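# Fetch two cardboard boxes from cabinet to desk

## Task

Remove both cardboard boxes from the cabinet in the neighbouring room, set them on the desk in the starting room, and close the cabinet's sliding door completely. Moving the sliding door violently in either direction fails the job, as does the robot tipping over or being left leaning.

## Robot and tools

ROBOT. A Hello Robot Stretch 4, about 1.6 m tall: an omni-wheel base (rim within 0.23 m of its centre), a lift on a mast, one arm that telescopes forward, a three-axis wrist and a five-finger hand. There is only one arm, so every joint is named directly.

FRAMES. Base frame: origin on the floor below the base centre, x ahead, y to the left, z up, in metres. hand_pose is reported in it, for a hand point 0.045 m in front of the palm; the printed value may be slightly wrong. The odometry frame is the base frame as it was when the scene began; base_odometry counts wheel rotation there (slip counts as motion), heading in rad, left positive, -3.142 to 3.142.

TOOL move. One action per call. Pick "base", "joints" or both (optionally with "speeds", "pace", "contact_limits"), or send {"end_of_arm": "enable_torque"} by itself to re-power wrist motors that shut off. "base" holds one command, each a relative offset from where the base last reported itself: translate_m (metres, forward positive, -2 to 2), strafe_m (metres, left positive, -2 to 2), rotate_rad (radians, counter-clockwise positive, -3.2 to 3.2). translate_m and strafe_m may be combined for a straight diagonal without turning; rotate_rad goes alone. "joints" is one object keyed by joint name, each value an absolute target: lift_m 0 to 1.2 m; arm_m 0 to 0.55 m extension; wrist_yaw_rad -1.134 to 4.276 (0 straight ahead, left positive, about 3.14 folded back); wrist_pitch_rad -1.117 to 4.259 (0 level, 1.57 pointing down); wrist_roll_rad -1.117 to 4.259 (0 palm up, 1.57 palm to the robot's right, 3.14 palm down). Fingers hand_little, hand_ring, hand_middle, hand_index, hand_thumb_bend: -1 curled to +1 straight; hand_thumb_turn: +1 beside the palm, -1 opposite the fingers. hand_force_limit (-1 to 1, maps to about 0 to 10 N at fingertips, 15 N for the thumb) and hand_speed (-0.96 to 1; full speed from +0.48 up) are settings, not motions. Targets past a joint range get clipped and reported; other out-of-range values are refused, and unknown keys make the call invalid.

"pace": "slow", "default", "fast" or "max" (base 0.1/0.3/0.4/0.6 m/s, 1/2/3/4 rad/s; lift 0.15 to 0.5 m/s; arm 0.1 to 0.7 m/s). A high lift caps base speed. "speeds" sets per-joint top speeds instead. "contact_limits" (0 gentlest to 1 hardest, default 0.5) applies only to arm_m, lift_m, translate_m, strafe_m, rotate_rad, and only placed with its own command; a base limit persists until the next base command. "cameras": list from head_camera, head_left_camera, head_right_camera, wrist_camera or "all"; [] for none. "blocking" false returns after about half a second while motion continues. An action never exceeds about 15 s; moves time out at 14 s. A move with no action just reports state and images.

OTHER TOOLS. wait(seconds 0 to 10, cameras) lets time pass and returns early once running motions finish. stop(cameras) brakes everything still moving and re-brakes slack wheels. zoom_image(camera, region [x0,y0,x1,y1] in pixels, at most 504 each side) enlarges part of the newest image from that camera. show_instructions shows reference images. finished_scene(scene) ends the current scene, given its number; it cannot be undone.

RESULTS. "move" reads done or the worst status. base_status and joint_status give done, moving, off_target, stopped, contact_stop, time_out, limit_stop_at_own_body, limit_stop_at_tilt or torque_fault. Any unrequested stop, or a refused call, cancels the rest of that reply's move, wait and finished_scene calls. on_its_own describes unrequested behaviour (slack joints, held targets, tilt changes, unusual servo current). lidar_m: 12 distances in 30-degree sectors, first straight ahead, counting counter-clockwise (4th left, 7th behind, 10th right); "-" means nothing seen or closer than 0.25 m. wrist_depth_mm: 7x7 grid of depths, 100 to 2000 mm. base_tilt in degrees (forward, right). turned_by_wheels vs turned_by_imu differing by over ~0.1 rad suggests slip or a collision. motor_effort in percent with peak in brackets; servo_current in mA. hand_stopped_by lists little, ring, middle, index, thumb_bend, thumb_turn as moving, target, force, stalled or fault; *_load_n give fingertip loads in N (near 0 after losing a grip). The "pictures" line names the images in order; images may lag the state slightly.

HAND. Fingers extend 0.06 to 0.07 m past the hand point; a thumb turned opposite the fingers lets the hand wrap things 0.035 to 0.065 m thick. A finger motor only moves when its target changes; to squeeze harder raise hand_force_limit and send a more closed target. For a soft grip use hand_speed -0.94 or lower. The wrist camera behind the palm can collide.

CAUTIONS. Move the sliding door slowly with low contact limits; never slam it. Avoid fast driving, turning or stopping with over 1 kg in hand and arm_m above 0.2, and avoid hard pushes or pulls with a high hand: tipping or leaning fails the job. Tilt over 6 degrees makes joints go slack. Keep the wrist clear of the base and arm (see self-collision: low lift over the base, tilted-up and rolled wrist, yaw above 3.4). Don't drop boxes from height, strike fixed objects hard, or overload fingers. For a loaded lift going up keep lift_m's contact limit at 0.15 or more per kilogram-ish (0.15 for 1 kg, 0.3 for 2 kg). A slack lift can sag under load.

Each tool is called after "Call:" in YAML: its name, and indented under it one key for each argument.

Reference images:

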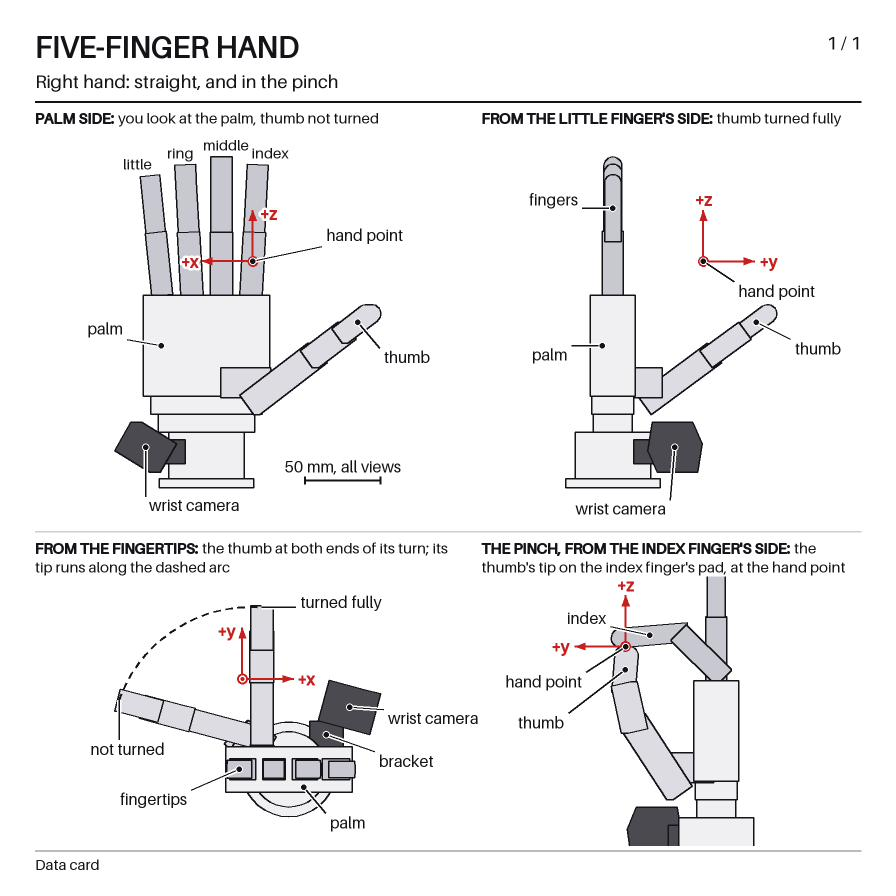

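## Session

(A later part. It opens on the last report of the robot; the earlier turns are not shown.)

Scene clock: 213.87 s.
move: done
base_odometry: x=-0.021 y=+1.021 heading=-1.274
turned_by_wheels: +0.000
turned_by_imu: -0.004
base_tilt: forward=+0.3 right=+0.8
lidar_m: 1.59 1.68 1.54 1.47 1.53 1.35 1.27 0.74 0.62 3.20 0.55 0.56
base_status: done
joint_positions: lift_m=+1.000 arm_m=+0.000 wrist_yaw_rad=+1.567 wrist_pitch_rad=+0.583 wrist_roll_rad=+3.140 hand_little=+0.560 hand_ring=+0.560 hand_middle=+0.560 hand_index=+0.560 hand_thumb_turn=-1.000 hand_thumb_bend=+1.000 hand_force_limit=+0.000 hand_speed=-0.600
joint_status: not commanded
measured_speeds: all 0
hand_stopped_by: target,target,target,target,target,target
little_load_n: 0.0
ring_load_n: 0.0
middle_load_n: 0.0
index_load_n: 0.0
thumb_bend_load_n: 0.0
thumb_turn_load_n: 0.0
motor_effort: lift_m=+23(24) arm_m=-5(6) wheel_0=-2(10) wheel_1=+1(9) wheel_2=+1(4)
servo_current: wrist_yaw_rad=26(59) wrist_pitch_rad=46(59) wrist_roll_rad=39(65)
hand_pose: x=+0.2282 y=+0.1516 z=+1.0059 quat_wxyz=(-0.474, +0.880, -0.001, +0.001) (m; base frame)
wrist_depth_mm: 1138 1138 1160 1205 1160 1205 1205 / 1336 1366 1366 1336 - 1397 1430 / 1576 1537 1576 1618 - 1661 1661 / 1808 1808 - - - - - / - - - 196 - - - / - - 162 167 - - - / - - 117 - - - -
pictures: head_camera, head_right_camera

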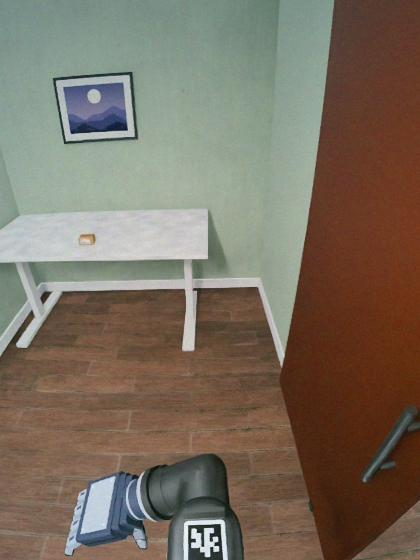

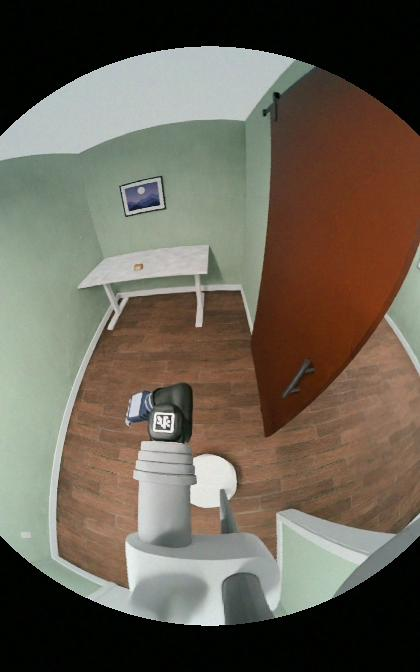

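Call:
move:
  base: {"translate_m": -0.006, "strafe_m": -1.25}

Call:
move:
  base: {"translate_m": 0.86, "strafe_m": -0.884}
  joints: {"wrist_yaw_rad": 0.0}
  cameras: ["head_camera", "head_left_camera"]

Scene clock: 220.00 s.
move: done
base_odometry: x=-1.218 y=+0.661 heading=-1.274
turned_by_wheels: +0.000
turned_by_imu: -0.006
base_tilt: forward=+0.3 right=+0.8
lidar_m: 2.28 0.82 0.78 2.73 0.68 0.86 1.29 1.36 1.88 1.96 2.08 1.43
base_status: done
joint_positions: lift_m=+1.000 arm_m=+0.000 wrist_yaw_rad=+1.567 wrist_pitch_rad=+0.583 wrist_roll_rad=+3.140 hand_little=+0.560 hand_ring=+0.560 hand_middle=+0.560 hand_index=+0.560 hand_thumb_turn=-1.000 hand_thumb_bend=+1.000 hand_force_limit=+0.000 hand_speed=-0.600
joint_status: not commanded
measured_speeds: all 0
hand_stopped_by: target,target,target,target,target,target
little_load_n: 0.0
ring_load_n: 0.0
middle_load_n: 0.0
index_load_n: 0.0
thumb_bend_load_n: 0.0
thumb_turn_load_n: 0.0
motor_effort: lift_m=+23(23) arm_m=-5(5) wheel_0=+0(10) wheel_1=+1(9) wheel_2=+0(6)
servo_current: wrist_yaw_rad=39(72) wrist_pitch_rad=46(59) wrist_roll_rad=46(59)
hand_pose: x=+0.2282 y=+0.1516 z=+1.0059 quat_wxyz=(-0.474, +0.880, -0.001, +0.001) (m; base frame)
wrist_depth_mm: - 1008 1160 1182 1160 1205 946 / - 878 1098 1308 - 1397 878 / - 798 960 1537 - 1661 1708 / - 715 878 1863 - - - / - 778 820 203 - - - / 591 741 174 168 - - - / 554 - 117 - - - -
pictures: none

Scene clock: 225.57 s.
move: done
base_odometry: x=-1.812 y=-0.420 heading=-1.274
turned_by_wheels: +0.000
turned_by_imu: -0.005
base_tilt: forward=+0.3 right=+0.8
lidar_m: 0.94 0.58 1.52 1.46 1.67 2.09 2.17 1.54 1.18 1.10 1.17 1.01
base_status: done
joint_positions: lift_m=+1.000 arm_m=+0.000 wrist_yaw_rad=+0.003 wrist_pitch_rad=+0.583 wrist_roll_rad=+3.140 hand_little=+0.560 hand_ring=+0.560 hand_middle=+0.560 hand_index=+0.560 hand_thumb_turn=-1.000 hand_thumb_bend=+1.000 hand_force_limit=+0.000 hand_speed=-0.600
joint_status: all done
measured_speeds: all 0
hand_stopped_by: target,target,target,target,target,target
little_load_n: 0.0
ring_load_n: -0.5
middle_load_n: 0.0
index_load_n: 0.0
thumb_bend_load_n: 0.0
thumb_turn_load_n: 0.0
motor_effort: lift_m=+23(23) arm_m=-5(5) wheel_0=+0(11) wheel_1=+1(5) wheel_2=+0(9)
servo_current: wrist_yaw_rad=52(130) wrist_pitch_rad=46(65) wrist_roll_rad=52(59)
hand_pose: x=+0.3228 y=-0.0563 z=+1.0059 quat_wxyz=(-0.335, +0.624, -0.621, +0.335) (m; base frame)
wrist_depth_mm: 1138 1182 1182 1205 1182 831 609 / 1336 1366 1336 1308 - 820 609 / 1537 1618 1618 1366 - 809 597 / - 1808 1118 1576 - 768 591 / 1576 - 904 196 - 707 585 / 1430 - 162 167 - - - / 1366 - 117 - - - -
pictures: head_camera, head_left_camera

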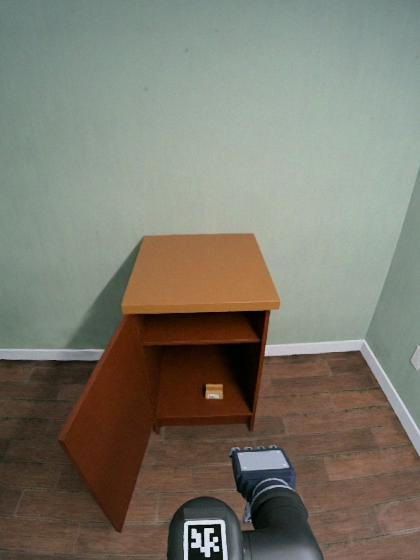

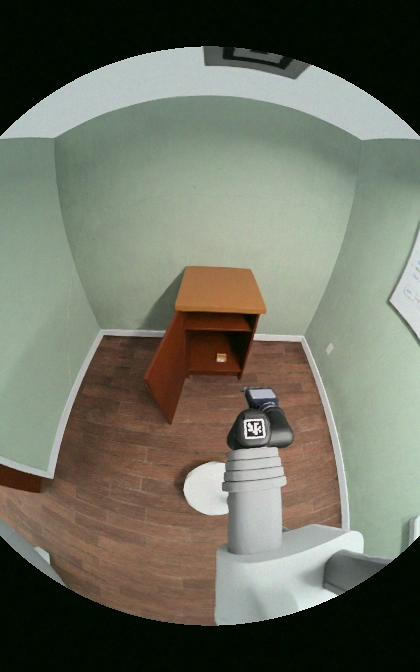

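Call:
zoom_image:
  camera: "head_camera"
  region: [140, 340, 290, 440]

Scaled by 3.360 from the camera's 420x560 image, which has a finer 1200x1600 frame.

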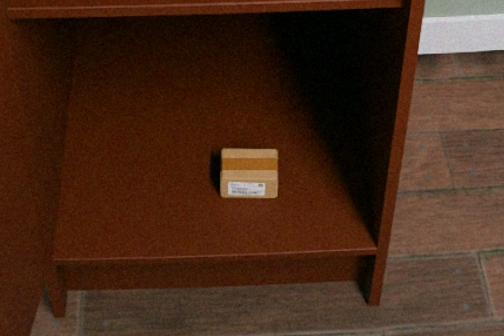

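Call:
move:
  base: {"translate_m": 0.45, "strafe_m": 0.017}
  joints: {"lift_m": 0.27}
  speeds: {"lift_m": 0.4}

Call:
move:
  joints: {"arm_m": 0.355, "wrist_pitch_rad": 0.588}
  speeds: {"arm_m": 0.22}
  cameras: ["head_camera","wrist_camera"]

Scene clock: 229.90 s.
move: done
base_odometry: x=-1.664 y=-0.845 heading=-1.274
turned_by_wheels: +0.000
turned_by_imu: -0.002
base_tilt: forward=+0.3 right=+0.8
lidar_m: 0.50 0.39 0.30 0.28 1.49 2.18 2.62 1.59 1.17 1.13 1.19 0.53
base_status: done
joint_positions: lift_m=+0.270 arm_m=+0.000 wrist_yaw_rad=+0.003 wrist_pitch_rad=+0.583 wrist_roll_rad=+3.140 hand_little=+0.560 hand_ring=+0.560 hand_middle=+0.560 hand_index=+0.560 hand_thumb_turn=-1.000 hand_thumb_bend=+1.000 hand_force_limit=+0.000 hand_speed=-0.600
joint_status: all done
measured_speeds: all 0
hand_stopped_by: target,target,target,target,target,target
little_load_n: 0.0
ring_load_n: 0.0
middle_load_n: 0.0
index_load_n: 0.0
thumb_bend_load_n: 0.0
thumb_turn_load_n: 0.0
motor_effort: lift_m=+18(21) arm_m=-5(5) wheel_0=-1(8) wheel_1=-2(7) wheel_2=+1(11)
servo_current: wrist_yaw_rad=39(59) wrist_pitch_rad=39(59) wrist_roll_rad=46(59)
hand_pose: x=+0.3228 y=-0.0563 z=+0.2763 quat_wxyz=(-0.335, +0.624, -0.621, +0.335) (m; base frame)
wrist_depth_mm: 384 389 389 392 389 402 404 / 442 449 445 452 - 462 466 / 517 504 530 530 - 530 512 / 627 585 517 504 - 492 449 / 788 484 427 196 - 455 442 / 931 415 174 167 - 580 480 / - 357 117 - - - 488
pictures: none

Scene clock: 232.33 s.
move: done
base_odometry: x=-1.664 y=-0.845 heading=-1.274
turned_by_wheels: +0.000
turned_by_imu: -0.001
base_tilt: forward=+0.4 right=+0.7
lidar_m: 0.49 0.38 0.30 0.31 1.48 2.22 2.63 1.58 1.19 1.13 1.18 0.52
base_status: not commanded
joint_positions: lift_m=+0.270 arm_m=+0.355 wrist_yaw_rad=+0.002 wrist_pitch_rad=+0.590 wrist_roll_rad=+3.140 hand_little=+0.560 hand_ring=+0.560 hand_middle=+0.560 hand_index=+0.560 hand_thumb_turn=-1.000 hand_thumb_bend=+1.000 hand_force_limit=+0.000 hand_speed=-0.600
joint_status: all done
measured_speeds: all 0
hand_stopped_by: target,target,target,target,target,target
little_load_n: 0.0
ring_load_n: 0.0
middle_load_n: 0.0
index_load_n: 0.0
thumb_bend_load_n: 0.0
thumb_turn_load_n: 0.0
motor_effort: lift_m=+18(18) arm_m=+6(7) wheel_0=+0(1) wheel_1=-1(2) wheel_2=+1(1)
servo_current: wrist_yaw_rad=59(59) wrist_pitch_rad=33(98) wrist_roll_rad=52(59)
hand_pose: x=+0.6764 y=-0.0564 z=+0.2752 quat_wxyz=(-0.333, +0.625, -0.622, +0.333) (m; base frame)
wrist_depth_mm: 205 206 199 201 204 211 211 / 234 237 186 182 240 243 243 / 267 276 223 208 - 286 286 / 279 336 338 340 - 345 349 / 277 389 404 196 - 439 421 / 277 413 174 168 - 544 459 / 273 359 117 - - - 466
pictures: head_camera, wrist_camera
camera_calibration:
wrist_camera: T_world_to_cam=[[0.0275469, 0.998993, 0.0354115, 0.0515907], [0.558577, -0.0447615, 0.828244, -0.611731], [0.828995, -0.00303551, -0.559248, -0.25386], [0, 0, 0, 1]] pos_world=[0.550727, -0.0796914, 0.362865]

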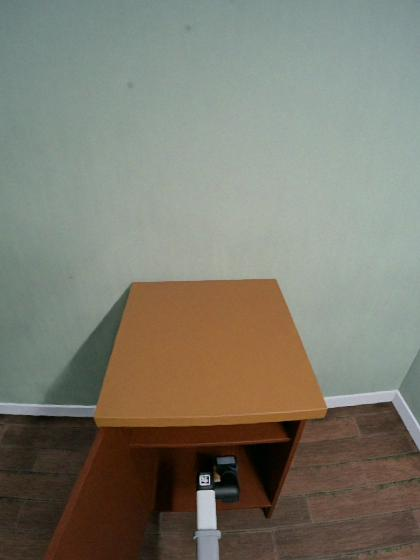

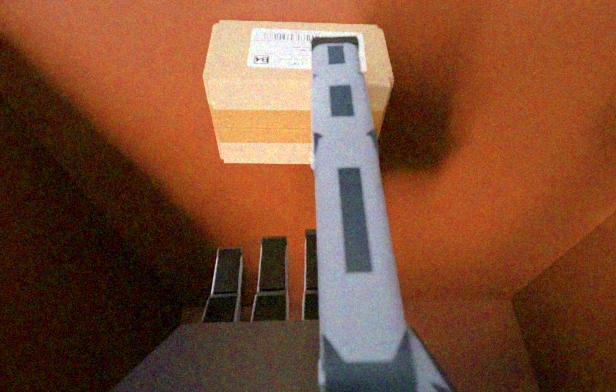

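Call:
move:
  base: {"strafe_m": -0.013}
  joints: {"arm_m": 0.3765, "lift_m": 0.24}
  pace: "slow"
  cameras: ["wrist_camera"]

Scene clock: 234.07 s.
move: done
base_odometry: x=-1.676 y=-0.849 heading=-1.274
turned_by_wheels: +0.000
turned_by_imu: -0.001
base_tilt: forward=+0.3 right=+0.7
lidar_m: 0.50 0.40 0.31 0.31 1.51 2.20 2.63 1.57 1.17 1.13 1.19 0.51
base_status: done
joint_positions: lift_m=+0.240 arm_m=+0.376 wrist_yaw_rad=+0.002 wrist_pitch_rad=+0.590 wrist_roll_rad=+3.140 hand_little=+0.560 hand_ring=+0.560 hand_middle=+0.560 hand_index=+0.560 hand_thumb_turn=-1.000 hand_thumb_bend=+1.000 hand_force_limit=+0.000 hand_speed=-0.600
joint_status: all done
measured_speeds: all 0
hand_stopped_by: target,target,target,target,target,target
little_load_n: 0.0
ring_load_n: 0.0
middle_load_n: 0.0
index_load_n: 0.0
thumb_bend_load_n: 0.0
thumb_turn_load_n: 0.0
motor_effort: lift_m=+18(21) arm_m=+6(7) wheel_0=+1(5) wheel_1=-1(5) wheel_2=+0(4)
servo_current: wrist_yaw_rad=39(59) wrist_pitch_rad=52(59) wrist_roll_rad=46(52)
hand_pose: x=+0.6979 y=-0.0564 z=+0.2453 quat_wxyz=(-0.333, +0.625, -0.622, +0.333) (m; base frame)
wrist_depth_mm: 173 175 166 163 167 178 178 / 198 200 152 146 148 204 204 / 228 235 227 165 - 241 243 / 260 283 285 287 - 293 297 / 259 340 340 196 - 373 375 / 257 384 174 167 - 480 455 / 255 336 117 - - - 484
pictures: wrist_camera
camera_calibration:
wrist_camera: T_world_to_cam=[[0.0275469, 0.998993, 0.0354115, 0.0520608], [0.558577, -0.0447615, 0.828244, -0.598893], [0.828995, -0.00303551, -0.559248, -0.288461], [0, 0, 0, 1]] pos_world=[0.572227, -0.0796914, 0.332865]

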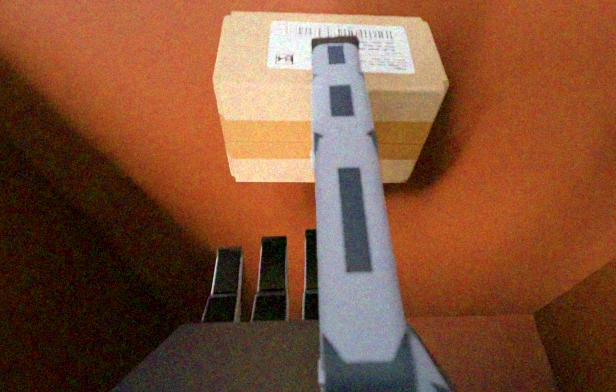

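Call:
move:
  base: {"strafe_m": -0.005}
  joints: {"lift_m": 0.1985}
  pace: "slow"
  cameras: ["wrist_camera"]

Scene clock: 235.53 s.
move: done
base_odometry: x=-1.681 y=-0.850 heading=-1.274
turned_by_wheels: +0.000
turned_by_imu: -0.001
base_tilt: forward=+0.3 right=+0.7
lidar_m: 0.50 0.40 0.32 0.31 1.49 2.24 2.61 1.56 1.18 1.11 1.16 0.52
base_status: done
joint_positions: lift_m=+0.199 arm_m=+0.376 wrist_yaw_rad=+0.002 wrist_pitch_rad=+0.590 wrist_roll_rad=+3.140 hand_little=+0.560 hand_ring=+0.560 hand_middle=+0.560 hand_index=+0.560 hand_thumb_turn=-1.000 hand_thumb_bend=+1.000 hand_force_limit=+0.000 hand_speed=-0.600
joint_status: all done
measured_speeds: all 0
hand_stopped_by: target,target,target,target,target,target
little_load_n: 0.0
ring_load_n: 0.0
middle_load_n: 0.0
index_load_n: 0.0
thumb_bend_load_n: 0.0
thumb_turn_load_n: 0.5
motor_effort: lift_m=+18(22) arm_m=+6(6) wheel_0=+1(6) wheel_1=-1(6) wheel_2=+0(2)
servo_current: wrist_yaw_rad=39(52) wrist_pitch_rad=46(59) wrist_roll_rad=39(52)
hand_pose: x=+0.6979 y=-0.0564 z=+0.2038 quat_wxyz=(-0.333, +0.625, -0.622, +0.333) (m; base frame)
wrist_depth_mm: 129 129 134 128 132 133 137 / 148 149 145 142 144 148 158 / 174 175 164 125 - 135 181 / 208 211 196 126 - 202 220 / 239 265 254 159 - 278 279 / 249 334 174 167 - 382 387 / 248 327 117 - - - 484
pictures: wrist_camera
camera_calibration:
wrist_camera: T_world_to_cam=[[0.0275469, 0.998993, 0.0354115, 0.0535304], [0.558577, -0.0447615, 0.828244, -0.564521], [0.828995, -0.00303551, -0.559248, -0.31167], [0, 0, 0, 1]] pos_world=[0.572227, -0.0796914, 0.291365]

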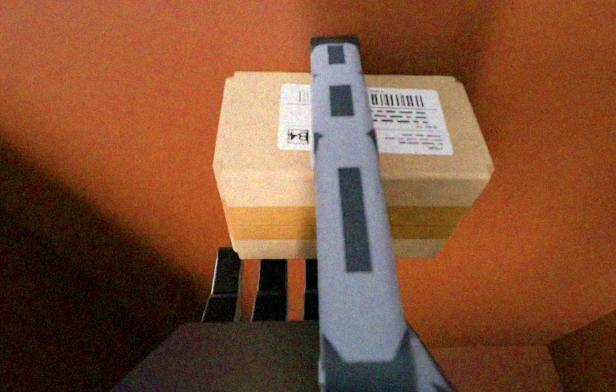

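Call:
move:
  base: {"strafe_m": 0.0055}
  pace: "slow"

Call:
move:
  joints: {"hand_speed": -0.9, "hand_force_limit": -0.2, "hand_index": -0.2, "hand_middle": -0.2, "hand_ring": -0.2, "hand_little": -0.2, "hand_thumb_bend": 0.0}
  cameras: ["wrist_camera"]

Call:
move:
  joints: {"hand_force_limit": 0.0, "hand_index": -0.25, "hand_middle": -0.25}

Call:
move:
  joints: {"lift_m": 0.26}
  pace: "slow"
  cameras: ["wrist_camera"]

Scene clock: 236.67 s.
move: done
base_odometry: x=-1.676 y=-0.849 heading=-1.274
turned_by_wheels: +0.000
turned_by_imu: +0.000
base_tilt: forward=+0.3 right=+0.7
lidar_m: 0.50 0.41 0.31 0.30 1.53 2.21 2.62 1.56 1.19 1.13 1.17 0.53
base_status: done
joint_positions: lift_m=+0.199 arm_m=+0.376 wrist_yaw_rad=+0.002 wrist_pitch_rad=+0.590 wrist_roll_rad=+3.140 hand_little=+0.560 hand_ring=+0.560 hand_middle=+0.560 hand_index=+0.560 hand_thumb_turn=-1.000 hand_thumb_bend=+1.000 hand_force_limit=+0.000 hand_speed=-0.600
joint_status: not commanded
measured_speeds: all 0
hand_stopped_by: target,target,target,target,target,target
little_load_n: -0.5
ring_load_n: 0.0
middle_load_n: 0.0
index_load_n: 0.0
thumb_bend_load_n: 0.0
thumb_turn_load_n: 0.0
motor_effort: lift_m=+18(18) arm_m=+6(6) wheel_0=+0(6) wheel_1=+0(5) wheel_2=+0(3)
servo_current: wrist_yaw_rad=39(39) wrist_pitch_rad=46(46) wrist_roll_rad=46(52)
hand_pose: x=+0.6979 y=-0.0564 z=+0.2038 quat_wxyz=(-0.333, +0.625, -0.622, +0.333) (m; base frame)
wrist_depth_mm: 129 130 134 128 132 133 137 / 148 149 144 142 141 153 158 / 173 174 130 126 - 168 180 / 208 211 136 126 - 210 220 / 247 266 254 160 - 277 279 / 258 338 174 168 - 384 389 / 255 336 117 - - - 480
pictures: none

Scene clock: 240.90 s.
move: off_target
base_odometry: x=-1.676 y=-0.849 heading=-1.274
turned_by_wheels: +0.000
turned_by_imu: -0.002
base_tilt: forward=+0.3 right=+0.8
lidar_m: 0.51 0.38 0.33 0.30 1.51 2.20 2.64 1.55 1.16 1.13 1.17 0.53
base_status: not commanded
joint_positions: lift_m=+0.199 arm_m=+0.376 wrist_yaw_rad=+0.002 wrist_pitch_rad=+0.590 wrist_roll_rad=+3.140 hand_little=+0.049 hand_ring=+0.115 hand_middle=+0.161 hand_index=+0.171 hand_thumb_turn=-1.000 hand_thumb_bend=+0.805 hand_force_limit=-0.200 hand_speed=-0.900
joint_status: hand_little off_target (ended at +0.049, target -0.200); hand_ring off_target (ended at +0.115, target -0.200); hand_middle off_target (ended at +0.161, target -0.200); hand_index off_target (ended at +0.171, target -0.200); hand_thumb_bend off_target (ended at +0.805, target +0.000); the others done
measured_speeds: all 0
hand_stopped_by: force,force,force,force,force,target
little_load_n: 5.5
ring_load_n: 2.5
middle_load_n: 0.5
index_load_n: 3.0
thumb_bend_load_n: 10.5
thumb_turn_load_n: 5.0
motor_effort: lift_m=+18(18) arm_m=+6(6) wheel_0=+1(1) wheel_1=+0(1) wheel_2=+0(0)
servo_current: wrist_yaw_rad=39(65) wrist_pitch_rad=46(72) wrist_roll_rad=46(59)
hand_pose: x=+0.6979 y=-0.0564 z=+0.2038 quat_wxyz=(-0.333, +0.625, -0.622, +0.333) (m; base frame)
wrist_depth_mm: 129 130 134 131 132 133 137 / 148 150 142 138 140 149 158 / 173 175 127 121 124 168 181 / 208 211 135 126 - 211 220 / 247 267 170 159 - 278 281 / 256 338 157 152 - 384 389 / 253 332 117 - - - 484
pictures: wrist_camera
camera_calibration:
wrist_camera: T_world_to_cam=[[0.0275469, 0.998993, 0.0354115, 0.0535304], [0.558577, -0.0447615, 0.828244, -0.564521], [0.828995, -0.00303551, -0.559248, -0.31167], [0, 0, 0, 1]] pos_world=[0.572227, -0.0796914, 0.291365]

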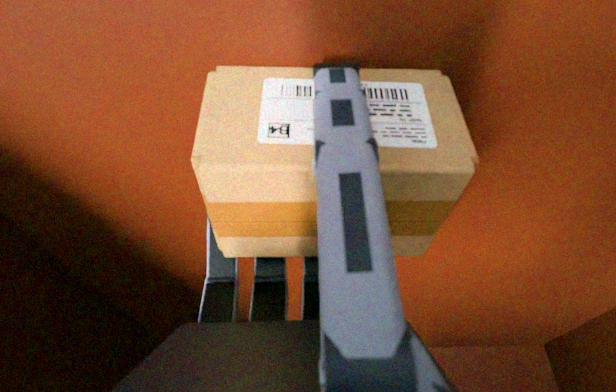

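Scene clock: 241.33 s.
move: off_target
base_odometry: x=-1.676 y=-0.849 heading=-1.274
turned_by_wheels: +0.000
turned_by_imu: +0.000
base_tilt: forward=+0.3 right=+0.8
lidar_m: 0.50 0.39 0.29 0.32 1.52 2.21 2.63 1.56 1.19 1.12 1.17 0.54
base_status: not commanded
joint_positions: lift_m=+0.199 arm_m=+0.376 wrist_yaw_rad=+0.002 wrist_pitch_rad=+0.590 wrist_roll_rad=+3.140 hand_little=+0.049 hand_ring=+0.115 hand_middle=+0.145 hand_index=+0.155 hand_thumb_turn=-1.000 hand_thumb_bend=+0.806 hand_force_limit=+0.000 hand_speed=-0.900
joint_status: hand_middle off_target (ended at +0.145, target -0.250); hand_index off_target (ended at +0.155, target -0.250); the others done
measured_speeds: all 0
hand_stopped_by: force,force,force,force,force,target
little_load_n: 3.5
ring_load_n: 1.0
middle_load_n: 5.5
index_load_n: 5.5
thumb_bend_load_n: 13.5
thumb_turn_load_n: 1.5
motor_effort: lift_m=+18(18) arm_m=+6(6) wheel_0=+1(1) wheel_1=+0(1) wheel_2=+0(0)
servo_current: wrist_yaw_rad=39(59) wrist_pitch_rad=59(59) wrist_roll_rad=46(52)
hand_pose: x=+0.6979 y=-0.0564 z=+0.2038 quat_wxyz=(-0.333, +0.625, -0.622, +0.333) (m; base frame)
wrist_depth_mm: 129 130 134 131 132 133 137 / 148 149 141 134 138 149 158 / 173 174 126 121 123 168 182 / 208 211 131 126 - 220 222 / 247 266 170 159 - 279 282 / 257 338 157 - - 384 389 / 255 334 117 - - - 480
pictures: none

Scene clock: 242.73 s.
move: done
base_odometry: x=-1.676 y=-0.849 heading=-1.274
turned_by_wheels: +0.000
turned_by_imu: -0.001
base_tilt: forward=+0.4 right=+0.7
lidar_m: 0.50 0.40 0.32 0.32 1.53 2.20 2.63 1.57 1.18 1.12 1.18 0.54
base_status: not commanded
joint_positions: lift_m=+0.260 arm_m=+0.376 wrist_yaw_rad=+0.002 wrist_pitch_rad=+0.590 wrist_roll_rad=+3.140 hand_little=+0.049 hand_ring=+0.115 hand_middle=+0.145 hand_index=+0.155 hand_thumb_turn=-1.000 hand_thumb_bend=+0.806 hand_force_limit=+0.000 hand_speed=-0.900
joint_status: all done
measured_speeds: all 0
hand_stopped_by: force,force,force,force,force,target
little_load_n: 3.5
ring_load_n: 0.5
middle_load_n: 5.0
index_load_n: 5.5
thumb_bend_load_n: 13.5
thumb_turn_load_n: 2.0
motor_effort: lift_m=+25(28) arm_m=+6(6) wheel_0=+1(1) wheel_1=+1(1) wheel_2=+0(0)
servo_current: wrist_yaw_rad=39(72) wrist_pitch_rad=46(65) wrist_roll_rad=39(59)
hand_pose: x=+0.6978 y=-0.0564 z=+0.2646 quat_wxyz=(-0.333, +0.625, -0.622, +0.333) (m; base frame)
wrist_depth_mm: 193 195 195 196 198 198 200 / 220 223 211 133 139 216 229 / 249 260 126 121 123 129 272 / 260 315 131 126 - 327 329 / 258 362 169 159 - 418 421 / 257 384 157 - - 535 484 / 255 336 117 - - - 488
pictures: wrist_camera
camera_calibration:
wrist_camera: T_world_to_cam=[[0.0275656, 0.998993, 0.0353982, 0.0513679], [0.558991, -0.0447624, 0.827965, -0.615097], [0.828715, -0.00303612, -0.559662, -0.277306], [0, 0, 0, 1]] pos_world=[0.572226, -0.0796914, 0.352263]

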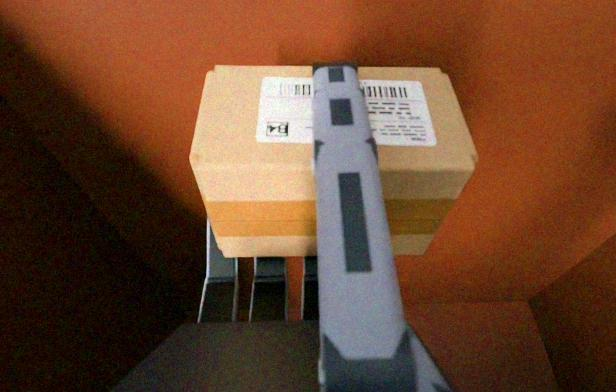

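Call:
move:
  joints: {"arm_m": 0.06}
  speeds: {"arm_m": 0.28}

Call:
move:
  joints: {"arm_m": 0.0, "lift_m": 1.0}
  speeds: {"lift_m": 0.35, "arm_m": 0.1}
  cameras: ["wrist_camera"]

Call:
move:
  base: {"translate_m": -0.33, "strafe_m": 0.2}

Call:
move:
  base: {"translate_m": 0.05, "strafe_m": 0.44}

Call:
move:
  base: {"translate_m": 0.40, "strafe_m": -0.03}
  cameras: ["head_camera", "head_right_camera"]

Scene clock: 247.17 s.
move: done
base_odometry: x=-1.676 y=-0.849 heading=-1.274
turned_by_wheels: +0.000
turned_by_imu: -0.002
base_tilt: forward=+0.3 right=+0.6
lidar_m: 0.48 0.40 0.31 0.31 1.53 2.22 2.60 1.55 1.18 1.13 1.18 0.54
base_status: not commanded
joint_positions: lift_m=+0.260 arm_m=+0.060 wrist_yaw_rad=+0.002 wrist_pitch_rad=+0.590 wrist_roll_rad=+3.140 hand_little=+0.049 hand_ring=+0.115 hand_middle=+0.145 hand_index=+0.155 hand_thumb_turn=-1.000 hand_thumb_bend=+0.806 hand_force_limit=+0.000 hand_speed=-0.900
joint_status: all done
measured_speeds: all 0
hand_stopped_by: force,force,force,force,force,target
little_load_n: 3.5
ring_load_n: 0.5
middle_load_n: 5.0
index_load_n: 5.5
thumb_bend_load_n: 14.0
thumb_turn_load_n: 1.5
motor_effort: lift_m=+25(25) arm_m=-6(7) wheel_0=+1(1) wheel_1=+0(1) wheel_2=+0(0)
servo_current: wrist_yaw_rad=52(59) wrist_pitch_rad=39(72) wrist_roll_rad=39(52)
hand_pose: x=+0.3816 y=-0.0564 z=+0.2646 quat_wxyz=(-0.333, +0.625, -0.622, +0.333) (m; base frame)
wrist_depth_mm: 373 375 377 379 379 384 384 / 427 433 410 134 139 427 442 / 500 488 126 121 122 126 459 / 603 455 131 126 - 359 424 / 768 379 170 160 - 415 421 / - 377 157 - - 539 492 / - 309 117 - - - 492
pictures: none

Scene clock: 250.73 s.
move: done
base_odometry: x=-1.676 y=-0.849 heading=-1.274
turned_by_wheels: +0.000
turned_by_imu: -0.001
base_tilt: forward=+0.4 right=+0.8
lidar_m: 0.50 0.40 0.32 0.31 1.51 2.21 2.62 1.55 1.18 1.12 1.17 0.54
base_status: not commanded
joint_positions: lift_m=+1.000 arm_m=+0.000 wrist_yaw_rad=+0.002 wrist_pitch_rad=+0.591 wrist_roll_rad=+3.140 hand_little=+0.049 hand_ring=+0.115 hand_middle=+0.145 hand_index=+0.155 hand_thumb_turn=-1.000 hand_thumb_bend=+0.806 hand_force_limit=+0.000 hand_speed=-0.900
joint_status: all done
measured_speeds: all 0
hand_stopped_by: force,force,force,force,force,target
little_load_n: 3.0
ring_load_n: 0.5
middle_load_n: 5.0
index_load_n: 6.0
thumb_bend_load_n: 14.0
thumb_turn_load_n: 2.0
motor_effort: lift_m=+25(29) arm_m=-6(8) wheel_0=+1(1) wheel_1=+0(1) wheel_2=+0(0)
servo_current: wrist_yaw_rad=26(65) wrist_pitch_rad=39(59) wrist_roll_rad=46(59)
hand_pose: x=+0.3216 y=-0.0564 z=+1.0046 quat_wxyz=(-0.333, +0.625, -0.622, +0.333) (m; base frame)
wrist_depth_mm: 1160 1160 946 991 991 691 508 / 1308 1336 574 133 139 603 480 / - - 126 121 123 126 496 / - 449 131 126 - 377 389 / - 397 170 159 - 413 421 / - - 158 - - 539 539 / - - 117 - - - -
pictures: wrist_camera
camera_calibration:
wrist_camera: T_world_to_cam=[[0.0275723, 0.998993, 0.0353916, 0.0355521], [0.559175, -0.0447614, 0.827841, -1.01734], [0.828591, -0.00303541, -0.559846, 0.448914], [0, 0, 0, 1]] pos_world=[0.195925, -0.0796914, 1.09226]

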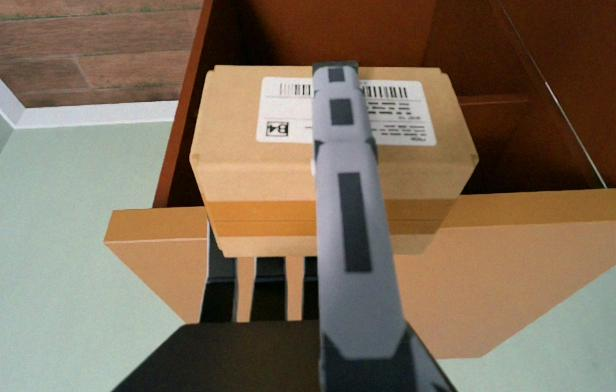

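Scene clock: 253.37 s.
move: done
base_odometry: x=-1.581 y=-0.474 heading=-1.274
turned_by_wheels: +0.000
turned_by_imu: +0.000
base_tilt: forward=+0.3 right=+0.8
lidar_m: 0.45 0.38 1.32 1.24 1.31 1.82 2.29 1.90 1.38 1.33 1.39 0.87
base_status: done
joint_positions: lift_m=+1.000 arm_m=+0.000 wrist_yaw_rad=+0.002 wrist_pitch_rad=+0.591 wrist_roll_rad=+3.140 hand_little=+0.049 hand_ring=+0.115 hand_middle=+0.145 hand_index=+0.155 hand_thumb_turn=-1.000 hand_thumb_bend=+0.806 hand_force_limit=+0.000 hand_speed=-0.900
joint_status: not commanded
measured_speeds: all 0
hand_stopped_by: force,force,force,force,force,target
little_load_n: 3.5
ring_load_n: 1.0
middle_load_n: 5.0
index_load_n: 5.5
thumb_bend_load_n: 14.0
thumb_turn_load_n: 1.5
motor_effort: lift_m=+24(25) arm_m=-6(6) wheel_0=+1(10) wheel_1=+2(4) wheel_2=-1(10)
servo_current: wrist_yaw_rad=52(65) wrist_pitch_rad=46(52) wrist_roll_rad=39(59)
hand_pose: x=+0.3215 y=-0.0564 z=+1.0047 quat_wxyz=(-0.333, +0.625, -0.622, +0.333) (m; base frame)
wrist_depth_mm: 1182 1205 1182 1182 732 430 319 / 1366 1336 1098 134 139 382 315 / 1537 1537 126 121 122 126 340 / - 904 131 126 - 134 - / - 842 170 159 - - - / - 732 157 - - - - / - 699 117 - - - -
pictures: none

Scene clock: 256.23 s.
move: done
base_odometry: x=-1.146 y=-0.394 heading=-1.274
turned_by_wheels: +0.000
turned_by_imu: +0.001
base_tilt: forward=+0.4 right=+0.7
lidar_m: 1.38 1.18 0.83 0.81 0.87 1.60 2.33 2.42 1.84 1.77 1.12 0.43
base_status: done
joint_positions: lift_m=+1.000 arm_m=+0.000 wrist_yaw_rad=+0.002 wrist_pitch_rad=+0.591 wrist_roll_rad=+3.140 hand_little=+0.049 hand_ring=+0.115 hand_middle=+0.145 hand_index=+0.155 hand_thumb_turn=-1.000 hand_thumb_bend=+0.806 hand_force_limit=+0.000 hand_speed=-0.900
joint_status: not commanded
measured_speeds: all 0
hand_stopped_by: force,force,force,force,force,target
little_load_n: 3.5
ring_load_n: 0.5
middle_load_n: 5.0
index_load_n: 5.5
thumb_bend_load_n: 14.0
thumb_turn_load_n: 2.0
motor_effort: lift_m=+24(24) arm_m=-5(6) wheel_0=+2(10) wheel_1=-1(9) wheel_2=+0(5)
servo_current: wrist_yaw_rad=52(65) wrist_pitch_rad=52(59) wrist_roll_rad=59(59)
hand_pose: x=+0.3215 y=-0.0564 z=+1.0047 quat_wxyz=(-0.333, +0.625, -0.622, +0.333) (m; base frame)
wrist_depth_mm: 315 517 1138 1205 1205 1205 1205 / 322 530 842 133 139 1308 1336 / 345 539 126 121 123 123 1464 / 1008 554 131 126 - - - / 891 621 170 159 - - - / 640 634 158 - - - - / 809 750 117 - - - -
pictures: none

Scene clock: 259.07 s.
move: done
base_odometry: x=-1.057 y=-0.785 heading=-1.274
turned_by_wheels: +0.000
turned_by_imu: -0.002
base_tilt: forward=+0.3 right=+0.8
lidar_m: 0.99 1.04 0.89 0.84 0.87 1.46 2.73 2.42 0.27 0.25 0.28 0.47
base_status: done
joint_positions: lift_m=+1.000 arm_m=+0.000 wrist_yaw_rad=+0.002 wrist_pitch_rad=+0.591 wrist_roll_rad=+3.140 hand_little=+0.049 hand_ring=+0.115 hand_middle=+0.145 hand_index=+0.155 hand_thumb_turn=-1.000 hand_thumb_bend=+0.806 hand_force_limit=+0.000 hand_speed=-0.900
joint_status: not commanded
measured_speeds: all 0
hand_stopped_by: force,force,force,force,force,target
little_load_n: 3.5
ring_load_n: 1.0
middle_load_n: 5.0
index_load_n: 5.5
thumb_bend_load_n: 14.0
thumb_turn_load_n: 2.0
motor_effort: lift_m=+24(24) arm_m=-6(6) wheel_0=-1(10) wheel_1=-2(6) wheel_2=+2(10)
servo_current: wrist_yaw_rad=26(65) wrist_pitch_rad=26(59) wrist_roll_rad=39(52)
hand_pose: x=+0.3215 y=-0.0564 z=+1.0047 quat_wxyz=(-0.333, +0.625, -0.622, +0.333) (m; base frame)
wrist_depth_mm: 384 609 1098 1205 1182 1205 1229 / 402 591 842 134 138 - - / 397 591 126 121 122 123 - / 364 585 131 126 - - - / 399 580 170 159 - - - / 525 574 156 - - - - / 732 691 117 - - - -
pictures: head_camera, head_right_camera

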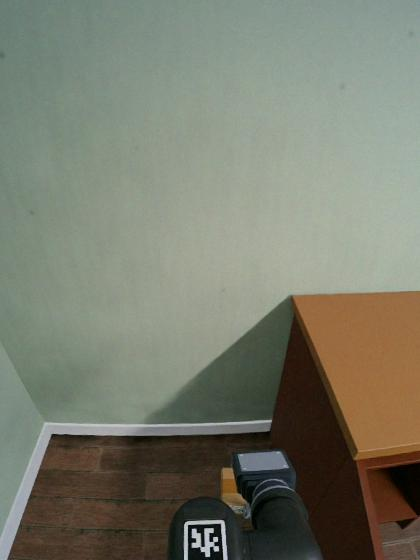

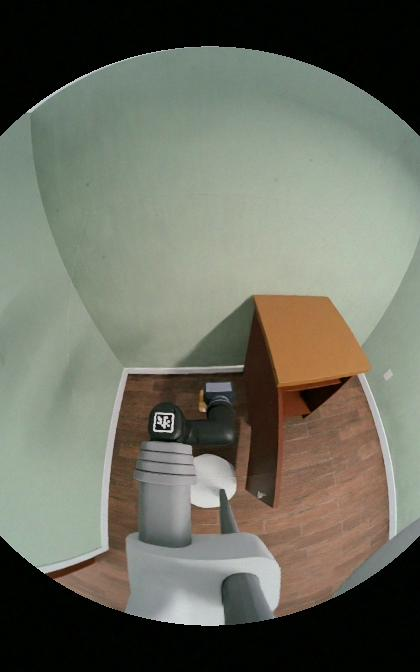

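Nearly identical to before. Repeat the push sequence.

Call:
move:
  base: {"strafe_m": -0.205}
  pace: "slow"

Call:
move:
  base: {"translate_m": -0.025, "strafe_m": -0.144}
  pace: "slow"

Call:
move:
  base: {"translate_m": 0.01, "strafe_m": -0.147}
  pace: "slow"
  cameras: ["head_right_camera"]

Call:
move:
  base: {"translate_m": 0.058, "strafe_m": -0.15}
  pace: "slow"

Call:
move:
  base: {"translate_m": 0.07, "strafe_m": -0.09}
  pace: "slow"
  contact_limits: {"translate_m": 0.3}
  cameras: ["head_right_camera"]

Scene clock: 262.67 s.
move: done
base_odometry: x=-1.253 y=-0.845 heading=-1.274
turned_by_wheels: +0.000
turned_by_imu: -0.002
base_tilt: forward=+0.4 right=+0.8
lidar_m: 0.52 1.03 1.09 1.03 1.08 2.07 2.74 2.18 0.26 0.25 0.25 0.26
base_status: done
joint_positions: lift_m=+1.000 arm_m=+0.000 wrist_yaw_rad=+0.002 wrist_pitch_rad=+0.591 wrist_roll_rad=+3.140 hand_little=+0.049 hand_ring=+0.115 hand_middle=+0.145 hand_index=+0.155 hand_thumb_turn=-1.000 hand_thumb_bend=+0.806 hand_force_limit=+0.000 hand_speed=-0.900
joint_status: not commanded
measured_speeds: all 0
hand_stopped_by: force,force,force,force,force,target
little_load_n: 3.5
ring_load_n: 0.5
middle_load_n: 5.0
index_load_n: 5.5
thumb_bend_load_n: 13.5
thumb_turn_load_n: 2.0
motor_effort: lift_m=+24(24) arm_m=-6(6) wheel_0=+1(6) wheel_1=+0(8) wheel_2=+1(5)
servo_current: wrist_yaw_rad=33(59) wrist_pitch_rad=39(65) wrist_roll_rad=52(59)
hand_pose: x=+0.3215 y=-0.0564 z=+1.0047 quat_wxyz=(-0.333, +0.625, -0.622, +0.333) (m; base frame)
wrist_depth_mm: 798 256 340 1138 1182 1205 1205 / 508 517 274 133 139 - - / 294 293 126 121 122 123 - / 312 315 131 126 - - - / 394 397 170 159 - - - / 530 539 157 - - - - / 732 683 117 - - - -
pictures: none

Scene clock: 265.37 s.
move: done
base_odometry: x=-1.398 y=-0.863 heading=-1.274
turned_by_wheels: +0.000
turned_by_imu: -0.002
base_tilt: forward=+0.3 right=+0.7
lidar_m: 0.34 1.04 1.25 1.19 1.26 2.13 2.73 1.96 1.45 0.25 0.25 0.25
base_status: done
joint_positions: lift_m=+1.000 arm_m=+0.000 wrist_yaw_rad=+0.002 wrist_pitch_rad=+0.591 wrist_roll_rad=+3.140 hand_little=+0.049 hand_ring=+0.115 hand_middle=+0.145 hand_index=+0.155 hand_thumb_turn=-1.000 hand_thumb_bend=+0.806 hand_force_limit=+0.000 hand_speed=-0.900
joint_status: not commanded
measured_speeds: all 0
hand_stopped_by: force,force,force,force,force,target
little_load_n: 3.5
ring_load_n: 0.5
middle_load_n: 5.0
index_load_n: 5.5
thumb_bend_load_n: 14.0
thumb_turn_load_n: 2.0
motor_effort: lift_m=+24(24) arm_m=-5(6) wheel_0=+0(8) wheel_1=-1(6) wheel_2=+3(5)
servo_current: wrist_yaw_rad=39(65) wrist_pitch_rad=52(59) wrist_roll_rad=46(65)
hand_pose: x=+0.3215 y=-0.0564 z=+1.0047 quat_wxyz=(-0.333, +0.625, -0.622, +0.333) (m; base frame)
wrist_depth_mm: 647 917 991 279 1160 1182 1182 / 512 517 484 134 139 1308 - / 554 564 126 121 123 123 - / 310 314 131 126 - - - / 394 399 169 159 - - - / 530 539 157 - - - - / - 691 117 - - - -
pictures: none

Scene clock: 268.03 s.
move: done
base_odometry: x=-1.536 y=-0.916 heading=-1.274
turned_by_wheels: +0.000
turned_by_imu: -0.002
base_tilt: forward=+0.4 right=+0.7
lidar_m: 0.28 0.43 1.41 1.34 1.39 2.23 2.73 1.75 1.28 1.24 0.25 0.25
base_status: done
joint_positions: lift_m=+1.000 arm_m=+0.000 wrist_yaw_rad=+0.002 wrist_pitch_rad=+0.591 wrist_roll_rad=+3.140 hand_little=+0.049 hand_ring=+0.115 hand_middle=+0.145 hand_index=+0.155 hand_thumb_turn=-1.000 hand_thumb_bend=+0.806 hand_force_limit=+0.000 hand_speed=-0.900
joint_status: not commanded
measured_speeds: all 0
hand_stopped_by: force,force,force,force,force,target
little_load_n: 3.5
ring_load_n: 1.0
middle_load_n: 5.0
index_load_n: 5.5
thumb_bend_load_n: 14.0
thumb_turn_load_n: 2.0
motor_effort: lift_m=+24(24) arm_m=-6(6) wheel_0=+0(8) wheel_1=+0(7) wheel_2=-1(4)
servo_current: wrist_yaw_rad=46(72) wrist_pitch_rad=59(59) wrist_roll_rad=39(59)
hand_pose: x=+0.3215 y=-0.0564 z=+1.0047 quat_wxyz=(-0.333, +0.625, -0.622, +0.333) (m; base frame)
wrist_depth_mm: 1098 597 960 991 250 332 1205 / 462 512 484 133 139 290 - / 373 310 126 121 122 129 294 / 314 314 131 126 - 325 329 / 389 397 170 160 - 394 - / - 539 157 - - - - / - - 117 - - - -
pictures: head_right_camera

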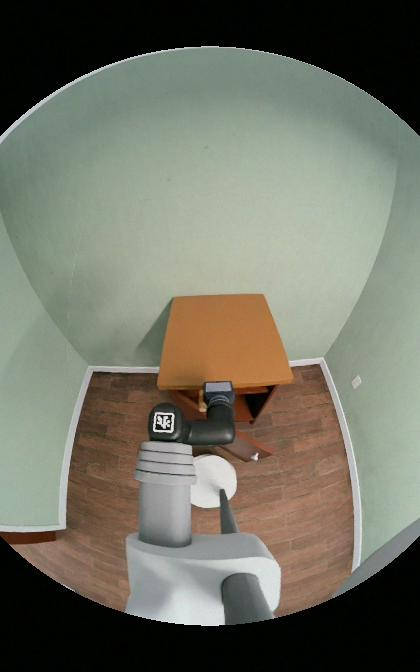

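Scene clock: 270.90 s.
move: done
base_odometry: x=-1.662 y=-1.015 heading=-1.274
turned_by_wheels: +0.000
turned_by_imu: -0.002
base_tilt: forward=+0.5 right=+0.7
lidar_m: 0.35 0.36 1.38 1.48 1.56 2.35 2.78 1.58 1.15 1.09 1.14 0.37
base_status: done
joint_positions: lift_m=+1.000 arm_m=+0.000 wrist_yaw_rad=+0.002 wrist_pitch_rad=+0.591 wrist_roll_rad=+3.140 hand_little=+0.049 hand_ring=+0.115 hand_middle=+0.145 hand_index=+0.155 hand_thumb_turn=-1.000 hand_thumb_bend=+0.806 hand_force_limit=+0.000 hand_speed=-0.900
joint_status: not commanded
measured_speeds: all 0
hand_stopped_by: force,force,force,force,force,target
little_load_n: 3.5
ring_load_n: 0.5
middle_load_n: 5.0
index_load_n: 5.5
thumb_bend_load_n: 13.5
thumb_turn_load_n: 2.0
motor_effort: lift_m=+24(24) arm_m=-6(6) wheel_0=+1(8) wheel_1=-2(5) wheel_2=+0(7)
servo_current: wrist_yaw_rad=26(72) wrist_pitch_rad=39(59) wrist_roll_rad=33(52)
hand_pose: x=+0.3215 y=-0.0564 z=+1.0047 quat_wxyz=(-0.333, +0.625, -0.622, +0.333) (m; base frame)
wrist_depth_mm: 1160 353 332 325 320 317 312 / 264 260 252 133 139 249 245 / 260 262 126 121 122 129 271 / - 314 131 126 - 327 329 / - 379 170 160 - 415 418 / - - 153 - - 530 539 / - - 117 - - - -
pictures: none

Scene clock: 273.30 s.
move: done
base_odometry: x=-1.728 y=-1.108 heading=-1.274
turned_by_wheels: +0.000
turned_by_imu: -0.002
base_tilt: forward=+0.3 right=+0.8
lidar_m: 0.27 0.30 0.41 1.58 1.66 2.48 2.86 1.44 1.03 1.00 1.06 0.28
base_status: done
joint_positions: lift_m=+1.000 arm_m=+0.000 wrist_yaw_rad=+0.002 wrist_pitch_rad=+0.591 wrist_roll_rad=+3.140 hand_little=+0.049 hand_ring=+0.115 hand_middle=+0.145 hand_index=+0.155 hand_thumb_turn=-1.000 hand_thumb_bend=+0.806 hand_force_limit=+0.000 hand_speed=-0.900
joint_status: not commanded
measured_speeds: all 0
hand_stopped_by: force,force,force,force,force,target
little_load_n: 3.5
ring_load_n: 1.0
middle_load_n: 5.5
index_load_n: 5.5
thumb_bend_load_n: 13.5
thumb_turn_load_n: 2.0
motor_effort: lift_m=+24(24) arm_m=-5(6) wheel_0=+0(8) wheel_1=+0(5) wheel_2=-2(6)
servo_current: wrist_yaw_rad=39(65) wrist_pitch_rad=52(65) wrist_roll_rad=52(59)
contact_limits: translate_m 0.3
hand_pose: x=+0.3215 y=-0.0564 z=+1.0047 quat_wxyz=(-0.333, +0.625, -0.622, +0.333) (m; base frame)
wrist_depth_mm: 1160 206 195 197 198 199 200 / - - 212 133 139 222 229 / - - 126 121 122 129 271 / - - 126 126 - 327 329 / - - 167 159 - 415 421 / - - 153 - - 535 580 / - - 117 - - - -
pictures: head_right_camera

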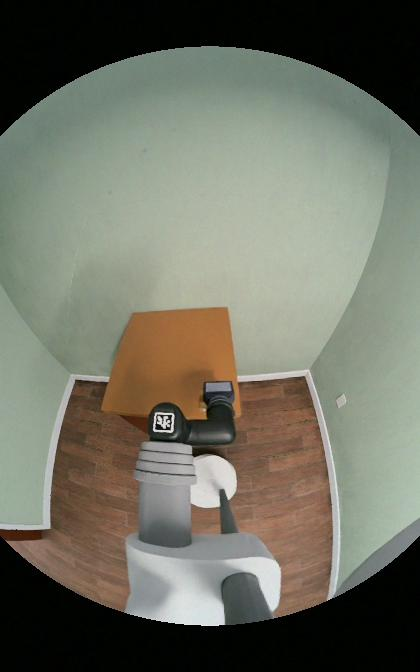

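Call:
move:
  base: {"translate_m": 0.08, "strafe_m": 0.02}
  pace: "slow"
  contact_limits: {"translate_m": 0.15}

Call:
move:
  base: {"translate_m": 0.02}
  pace: "slow"
  contact_limits: {"translate_m": 0.1}

Call:
move:
  base: {"translate_m": 0.02}
  pace: "slow"
  contact_limits: {"translate_m": 0.1}

Scene clock: 275.83 s.
move: done
base_odometry: x=-1.685 y=-1.179 heading=-1.274
turned_by_wheels: +0.000
turned_by_imu: -0.001
base_tilt: forward=+0.3 right=+0.8
lidar_m: 0.25 0.25 0.29 1.54 1.62 2.51 2.95 1.45 1.07 1.02 1.08 0.25
base_status: done
joint_positions: lift_m=+1.000 arm_m=+0.000 wrist_yaw_rad=+0.002 wrist_pitch_rad=+0.591 wrist_roll_rad=+3.140 hand_little=+0.049 hand_ring=+0.115 hand_middle=+0.145 hand_index=+0.155 hand_thumb_turn=-1.000 hand_thumb_bend=+0.806 hand_force_limit=+0.000 hand_speed=-0.900
joint_status: not commanded
measured_speeds: all 0
hand_stopped_by: force,force,force,force,force,target
little_load_n: 3.5
ring_load_n: 0.5
middle_load_n: 5.5
index_load_n: 6.0
thumb_bend_load_n: 13.5
thumb_turn_load_n: 2.0
motor_effort: lift_m=+23(24) arm_m=-5(6) wheel_0=+2(6) wheel_1=+0(5) wheel_2=-2(8)
servo_current: wrist_yaw_rad=59(59) wrist_pitch_rad=33(52) wrist_roll_rad=46(65)
contact_limits: translate_m 0.15
hand_pose: x=+0.3215 y=-0.0564 z=+1.0047 quat_wxyz=(-0.333, +0.625, -0.622, +0.333) (m; base frame)
wrist_depth_mm: 1118 194 195 196 198 200 199 / - 224 212 133 139 222 230 / - 255 126 121 123 129 270 / - - 131 126 - 325 330 / - - 168 159 - 413 424 / - - 153 - - - 539 / - - 117 - - - -
pictures: none

Scene clock: 277.27 s.
move: contact_stop
base_odometry: x=-1.681 y=-1.194 heading=-1.278
turned_by_wheels: -0.003
turned_by_imu: -0.004
base_tilt: forward=+0.3 right=+0.7
lidar_m: 0.25 0.25 0.27 1.55 1.65 2.52 2.96 1.48 1.05 1.02 1.06 0.25
base_status: translate_m contact_stop (by the wheels' count: +0.016 of +0.020)
joint_positions: lift_m=+1.000 arm_m=+0.000 wrist_yaw_rad=+0.002 wrist_pitch_rad=+0.591 wrist_roll_rad=+3.140 hand_little=+0.049 hand_ring=+0.115 hand_middle=+0.145 hand_index=+0.155 hand_thumb_turn=-1.000 hand_thumb_bend=+0.806 hand_force_limit=+0.000 hand_speed=-0.900
joint_status: not commanded
measured_speeds: all 0
hand_stopped_by: force,force,force,force,force,target
little_load_n: 3.5
ring_load_n: 0.5
middle_load_n: 5.0
index_load_n: 5.5
thumb_bend_load_n: 14.0
thumb_turn_load_n: 2.0
on_its_own: the wheels are slack since a contact_stop
motor_effort: lift_m=+24(24) arm_m=-5(6) wheel_0=+0(10) wheel_1=+0(12) wheel_2=+0(22)
servo_current: wrist_yaw_rad=20(72) wrist_pitch_rad=39(52) wrist_roll_rad=39(46)
contact_limits: translate_m 0.1
hand_pose: x=+0.3215 y=-0.0564 z=+1.0047 quat_wxyz=(-0.333, +0.625, -0.622, +0.333) (m; base frame)
wrist_depth_mm: 1138 194 196 197 196 198 200 / - 224 211 133 139 222 229 / - 254 126 121 122 129 270 / - - 131 126 - 325 329 / - - 167 159 - 418 418 / - - 153 - - - 539 / - - 117 - - - -
pictures: none

not run: a stop that you did not command came earlier in this reply.

Call:
move:
  base: {"translate_m": -0.45}
  cameras: ["head_camera","head_left_camera"]

Call:
zoom_image:
  camera: "head_camera"
  region: [80, 350, 300, 510]

Call:
move:
  base: {"translate_m": -1.189, "strafe_m": 0.985}
  joints: {"wrist_yaw_rad": 1.57}
  speeds: {"wrist_yaw_rad": 0.6}
  cameras: ["head_camera","head_left_camera"]

Call:
zoom_image:
  camera: "head_camera"
  region: [230, 160, 410, 350]

Scene clock: 281.07 s.
move: done
base_odometry: x=-1.811 y=-0.763 heading=-1.278
turned_by_wheels: +0.000
turned_by_imu: -0.002
base_tilt: forward=+0.3 right=+0.8
lidar_m: 0.61 0.64 1.63 1.54 1.64 2.23 2.49 1.45 1.07 1.02 1.06 0.65
base_status: done
joint_positions: lift_m=+1.000 arm_m=+0.000 wrist_yaw_rad=+0.002 wrist_pitch_rad=+0.591 wrist_roll_rad=+3.140 hand_little=+0.049 hand_ring=+0.115 hand_middle=+0.145 hand_index=+0.155 hand_thumb_turn=-1.000 hand_thumb_bend=+0.806 hand_force_limit=+0.000 hand_speed=-0.900
joint_status: not commanded
measured_speeds: all 0
hand_stopped_by: force,force,force,force,force,target
little_load_n: 3.5
ring_load_n: 0.5
middle_load_n: 5.0
index_load_n: 5.5
thumb_bend_load_n: 14.0
thumb_turn_load_n: 2.0
motor_effort: lift_m=+23(24) arm_m=-5(6) wheel_0=+0(7) wheel_1=+2(7) wheel_2=-1(9)
servo_current: wrist_yaw_rad=46(65) wrist_pitch_rad=26(59) wrist_roll_rad=59(59)
hand_pose: x=+0.3215 y=-0.0564 z=+1.0047 quat_wxyz=(-0.333, +0.625, -0.622, +0.333) (m; base frame)
wrist_depth_mm: 1160 1182 1205 820 809 798 1205 / 1308 1366 1281 133 139 699 1336 / - - 126 121 123 123 609 / 1308 - 126 126 - 549 554 / - - 167 159 - 488 488 / - - 153 - - 535 574 / - - 117 - - - -
pictures: head_camera, head_left_camera

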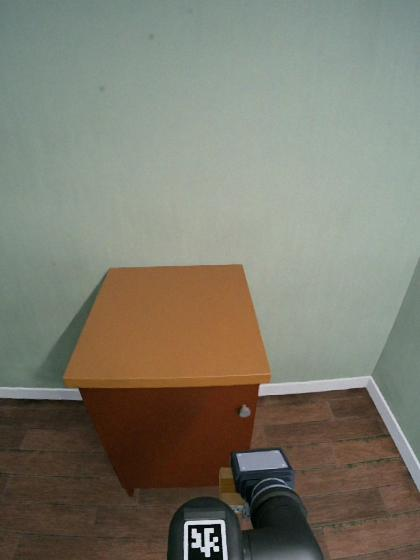

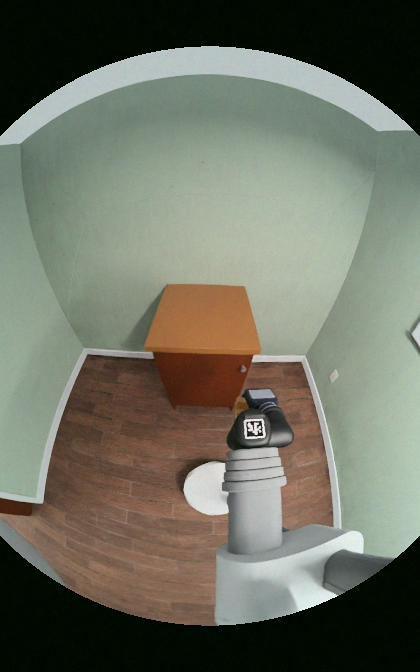

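Scaled by 2.291 from the camera's 420x560 image, which has a finer 1200x1600 frame.

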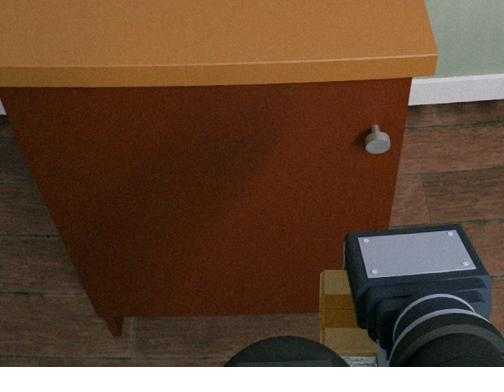

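Scene clock: 287.63 s.
move: done
base_odometry: x=-1.211 y=+0.660 heading=-1.278
turned_by_wheels: +0.000
turned_by_imu: +0.000
base_tilt: forward=+0.3 right=+0.8
lidar_m: 2.31 0.81 0.78 2.71 0.65 0.83 1.32 1.35 1.87 1.97 2.10 1.90
base_status: done
joint_positions: lift_m=+1.000 arm_m=+0.000 wrist_yaw_rad=+1.567 wrist_pitch_rad=+0.591 wrist_roll_rad=+3.140 hand_little=+0.049 hand_ring=+0.115 hand_middle=+0.145 hand_index=+0.155 hand_thumb_turn=-1.000 hand_thumb_bend=+0.806 hand_force_limit=+0.000 hand_speed=-0.900
joint_status: all done
measured_speeds: all 0
hand_stopped_by: force,force,force,force,force,target
little_load_n: 3.5
ring_load_n: 0.5
middle_load_n: 5.0
index_load_n: 5.5
thumb_bend_load_n: 13.5
thumb_turn_load_n: 2.0
motor_effort: lift_m=+23(24) arm_m=-5(6) wheel_0=+2(12) wheel_1=+0(5) wheel_2=-1(9)
servo_current: wrist_yaw_rad=52(85) wrist_pitch_rad=39(59) wrist_roll_rad=46(59)
hand_pose: x=+0.2282 y=+0.1502 z=+1.0047 quat_wxyz=(-0.471, +0.882, -0.001, +0.001) (m; base frame)
wrist_depth_mm: - 1042 1182 1182 1205 1182 960 / - 891 139 133 139 1308 854 / - 788 126 121 122 123 1576 / - 715 131 126 - 1921 1921 / - 759 170 168 - - - / 585 732 158 163 - - - / 549 - 117 - - - -
pictures: head_camera, head_left_camera

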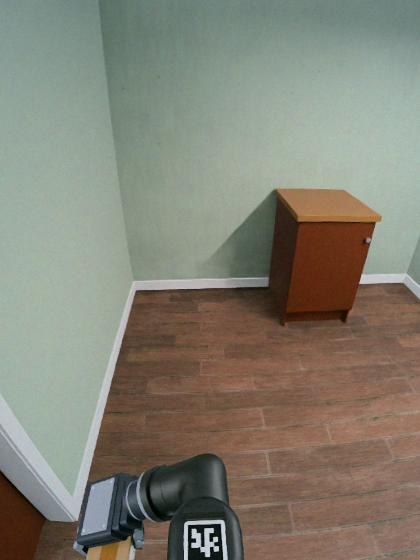

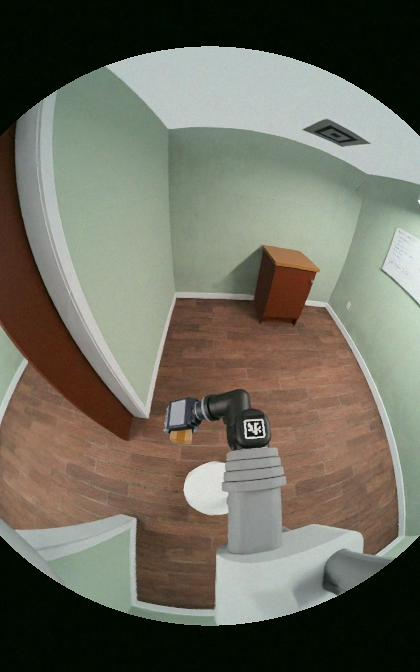

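Scaled by 2.653 from the camera's 420x560 image, which has a finer 1200x1600 frame.

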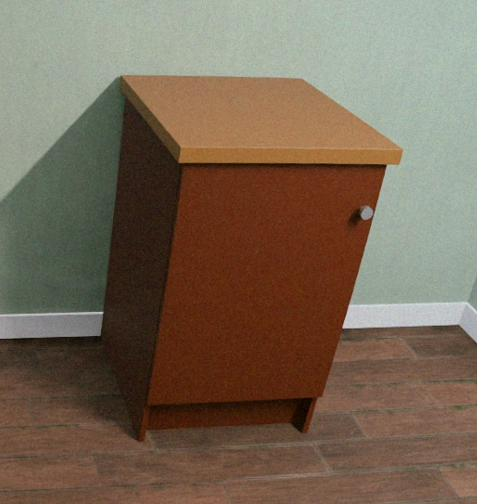

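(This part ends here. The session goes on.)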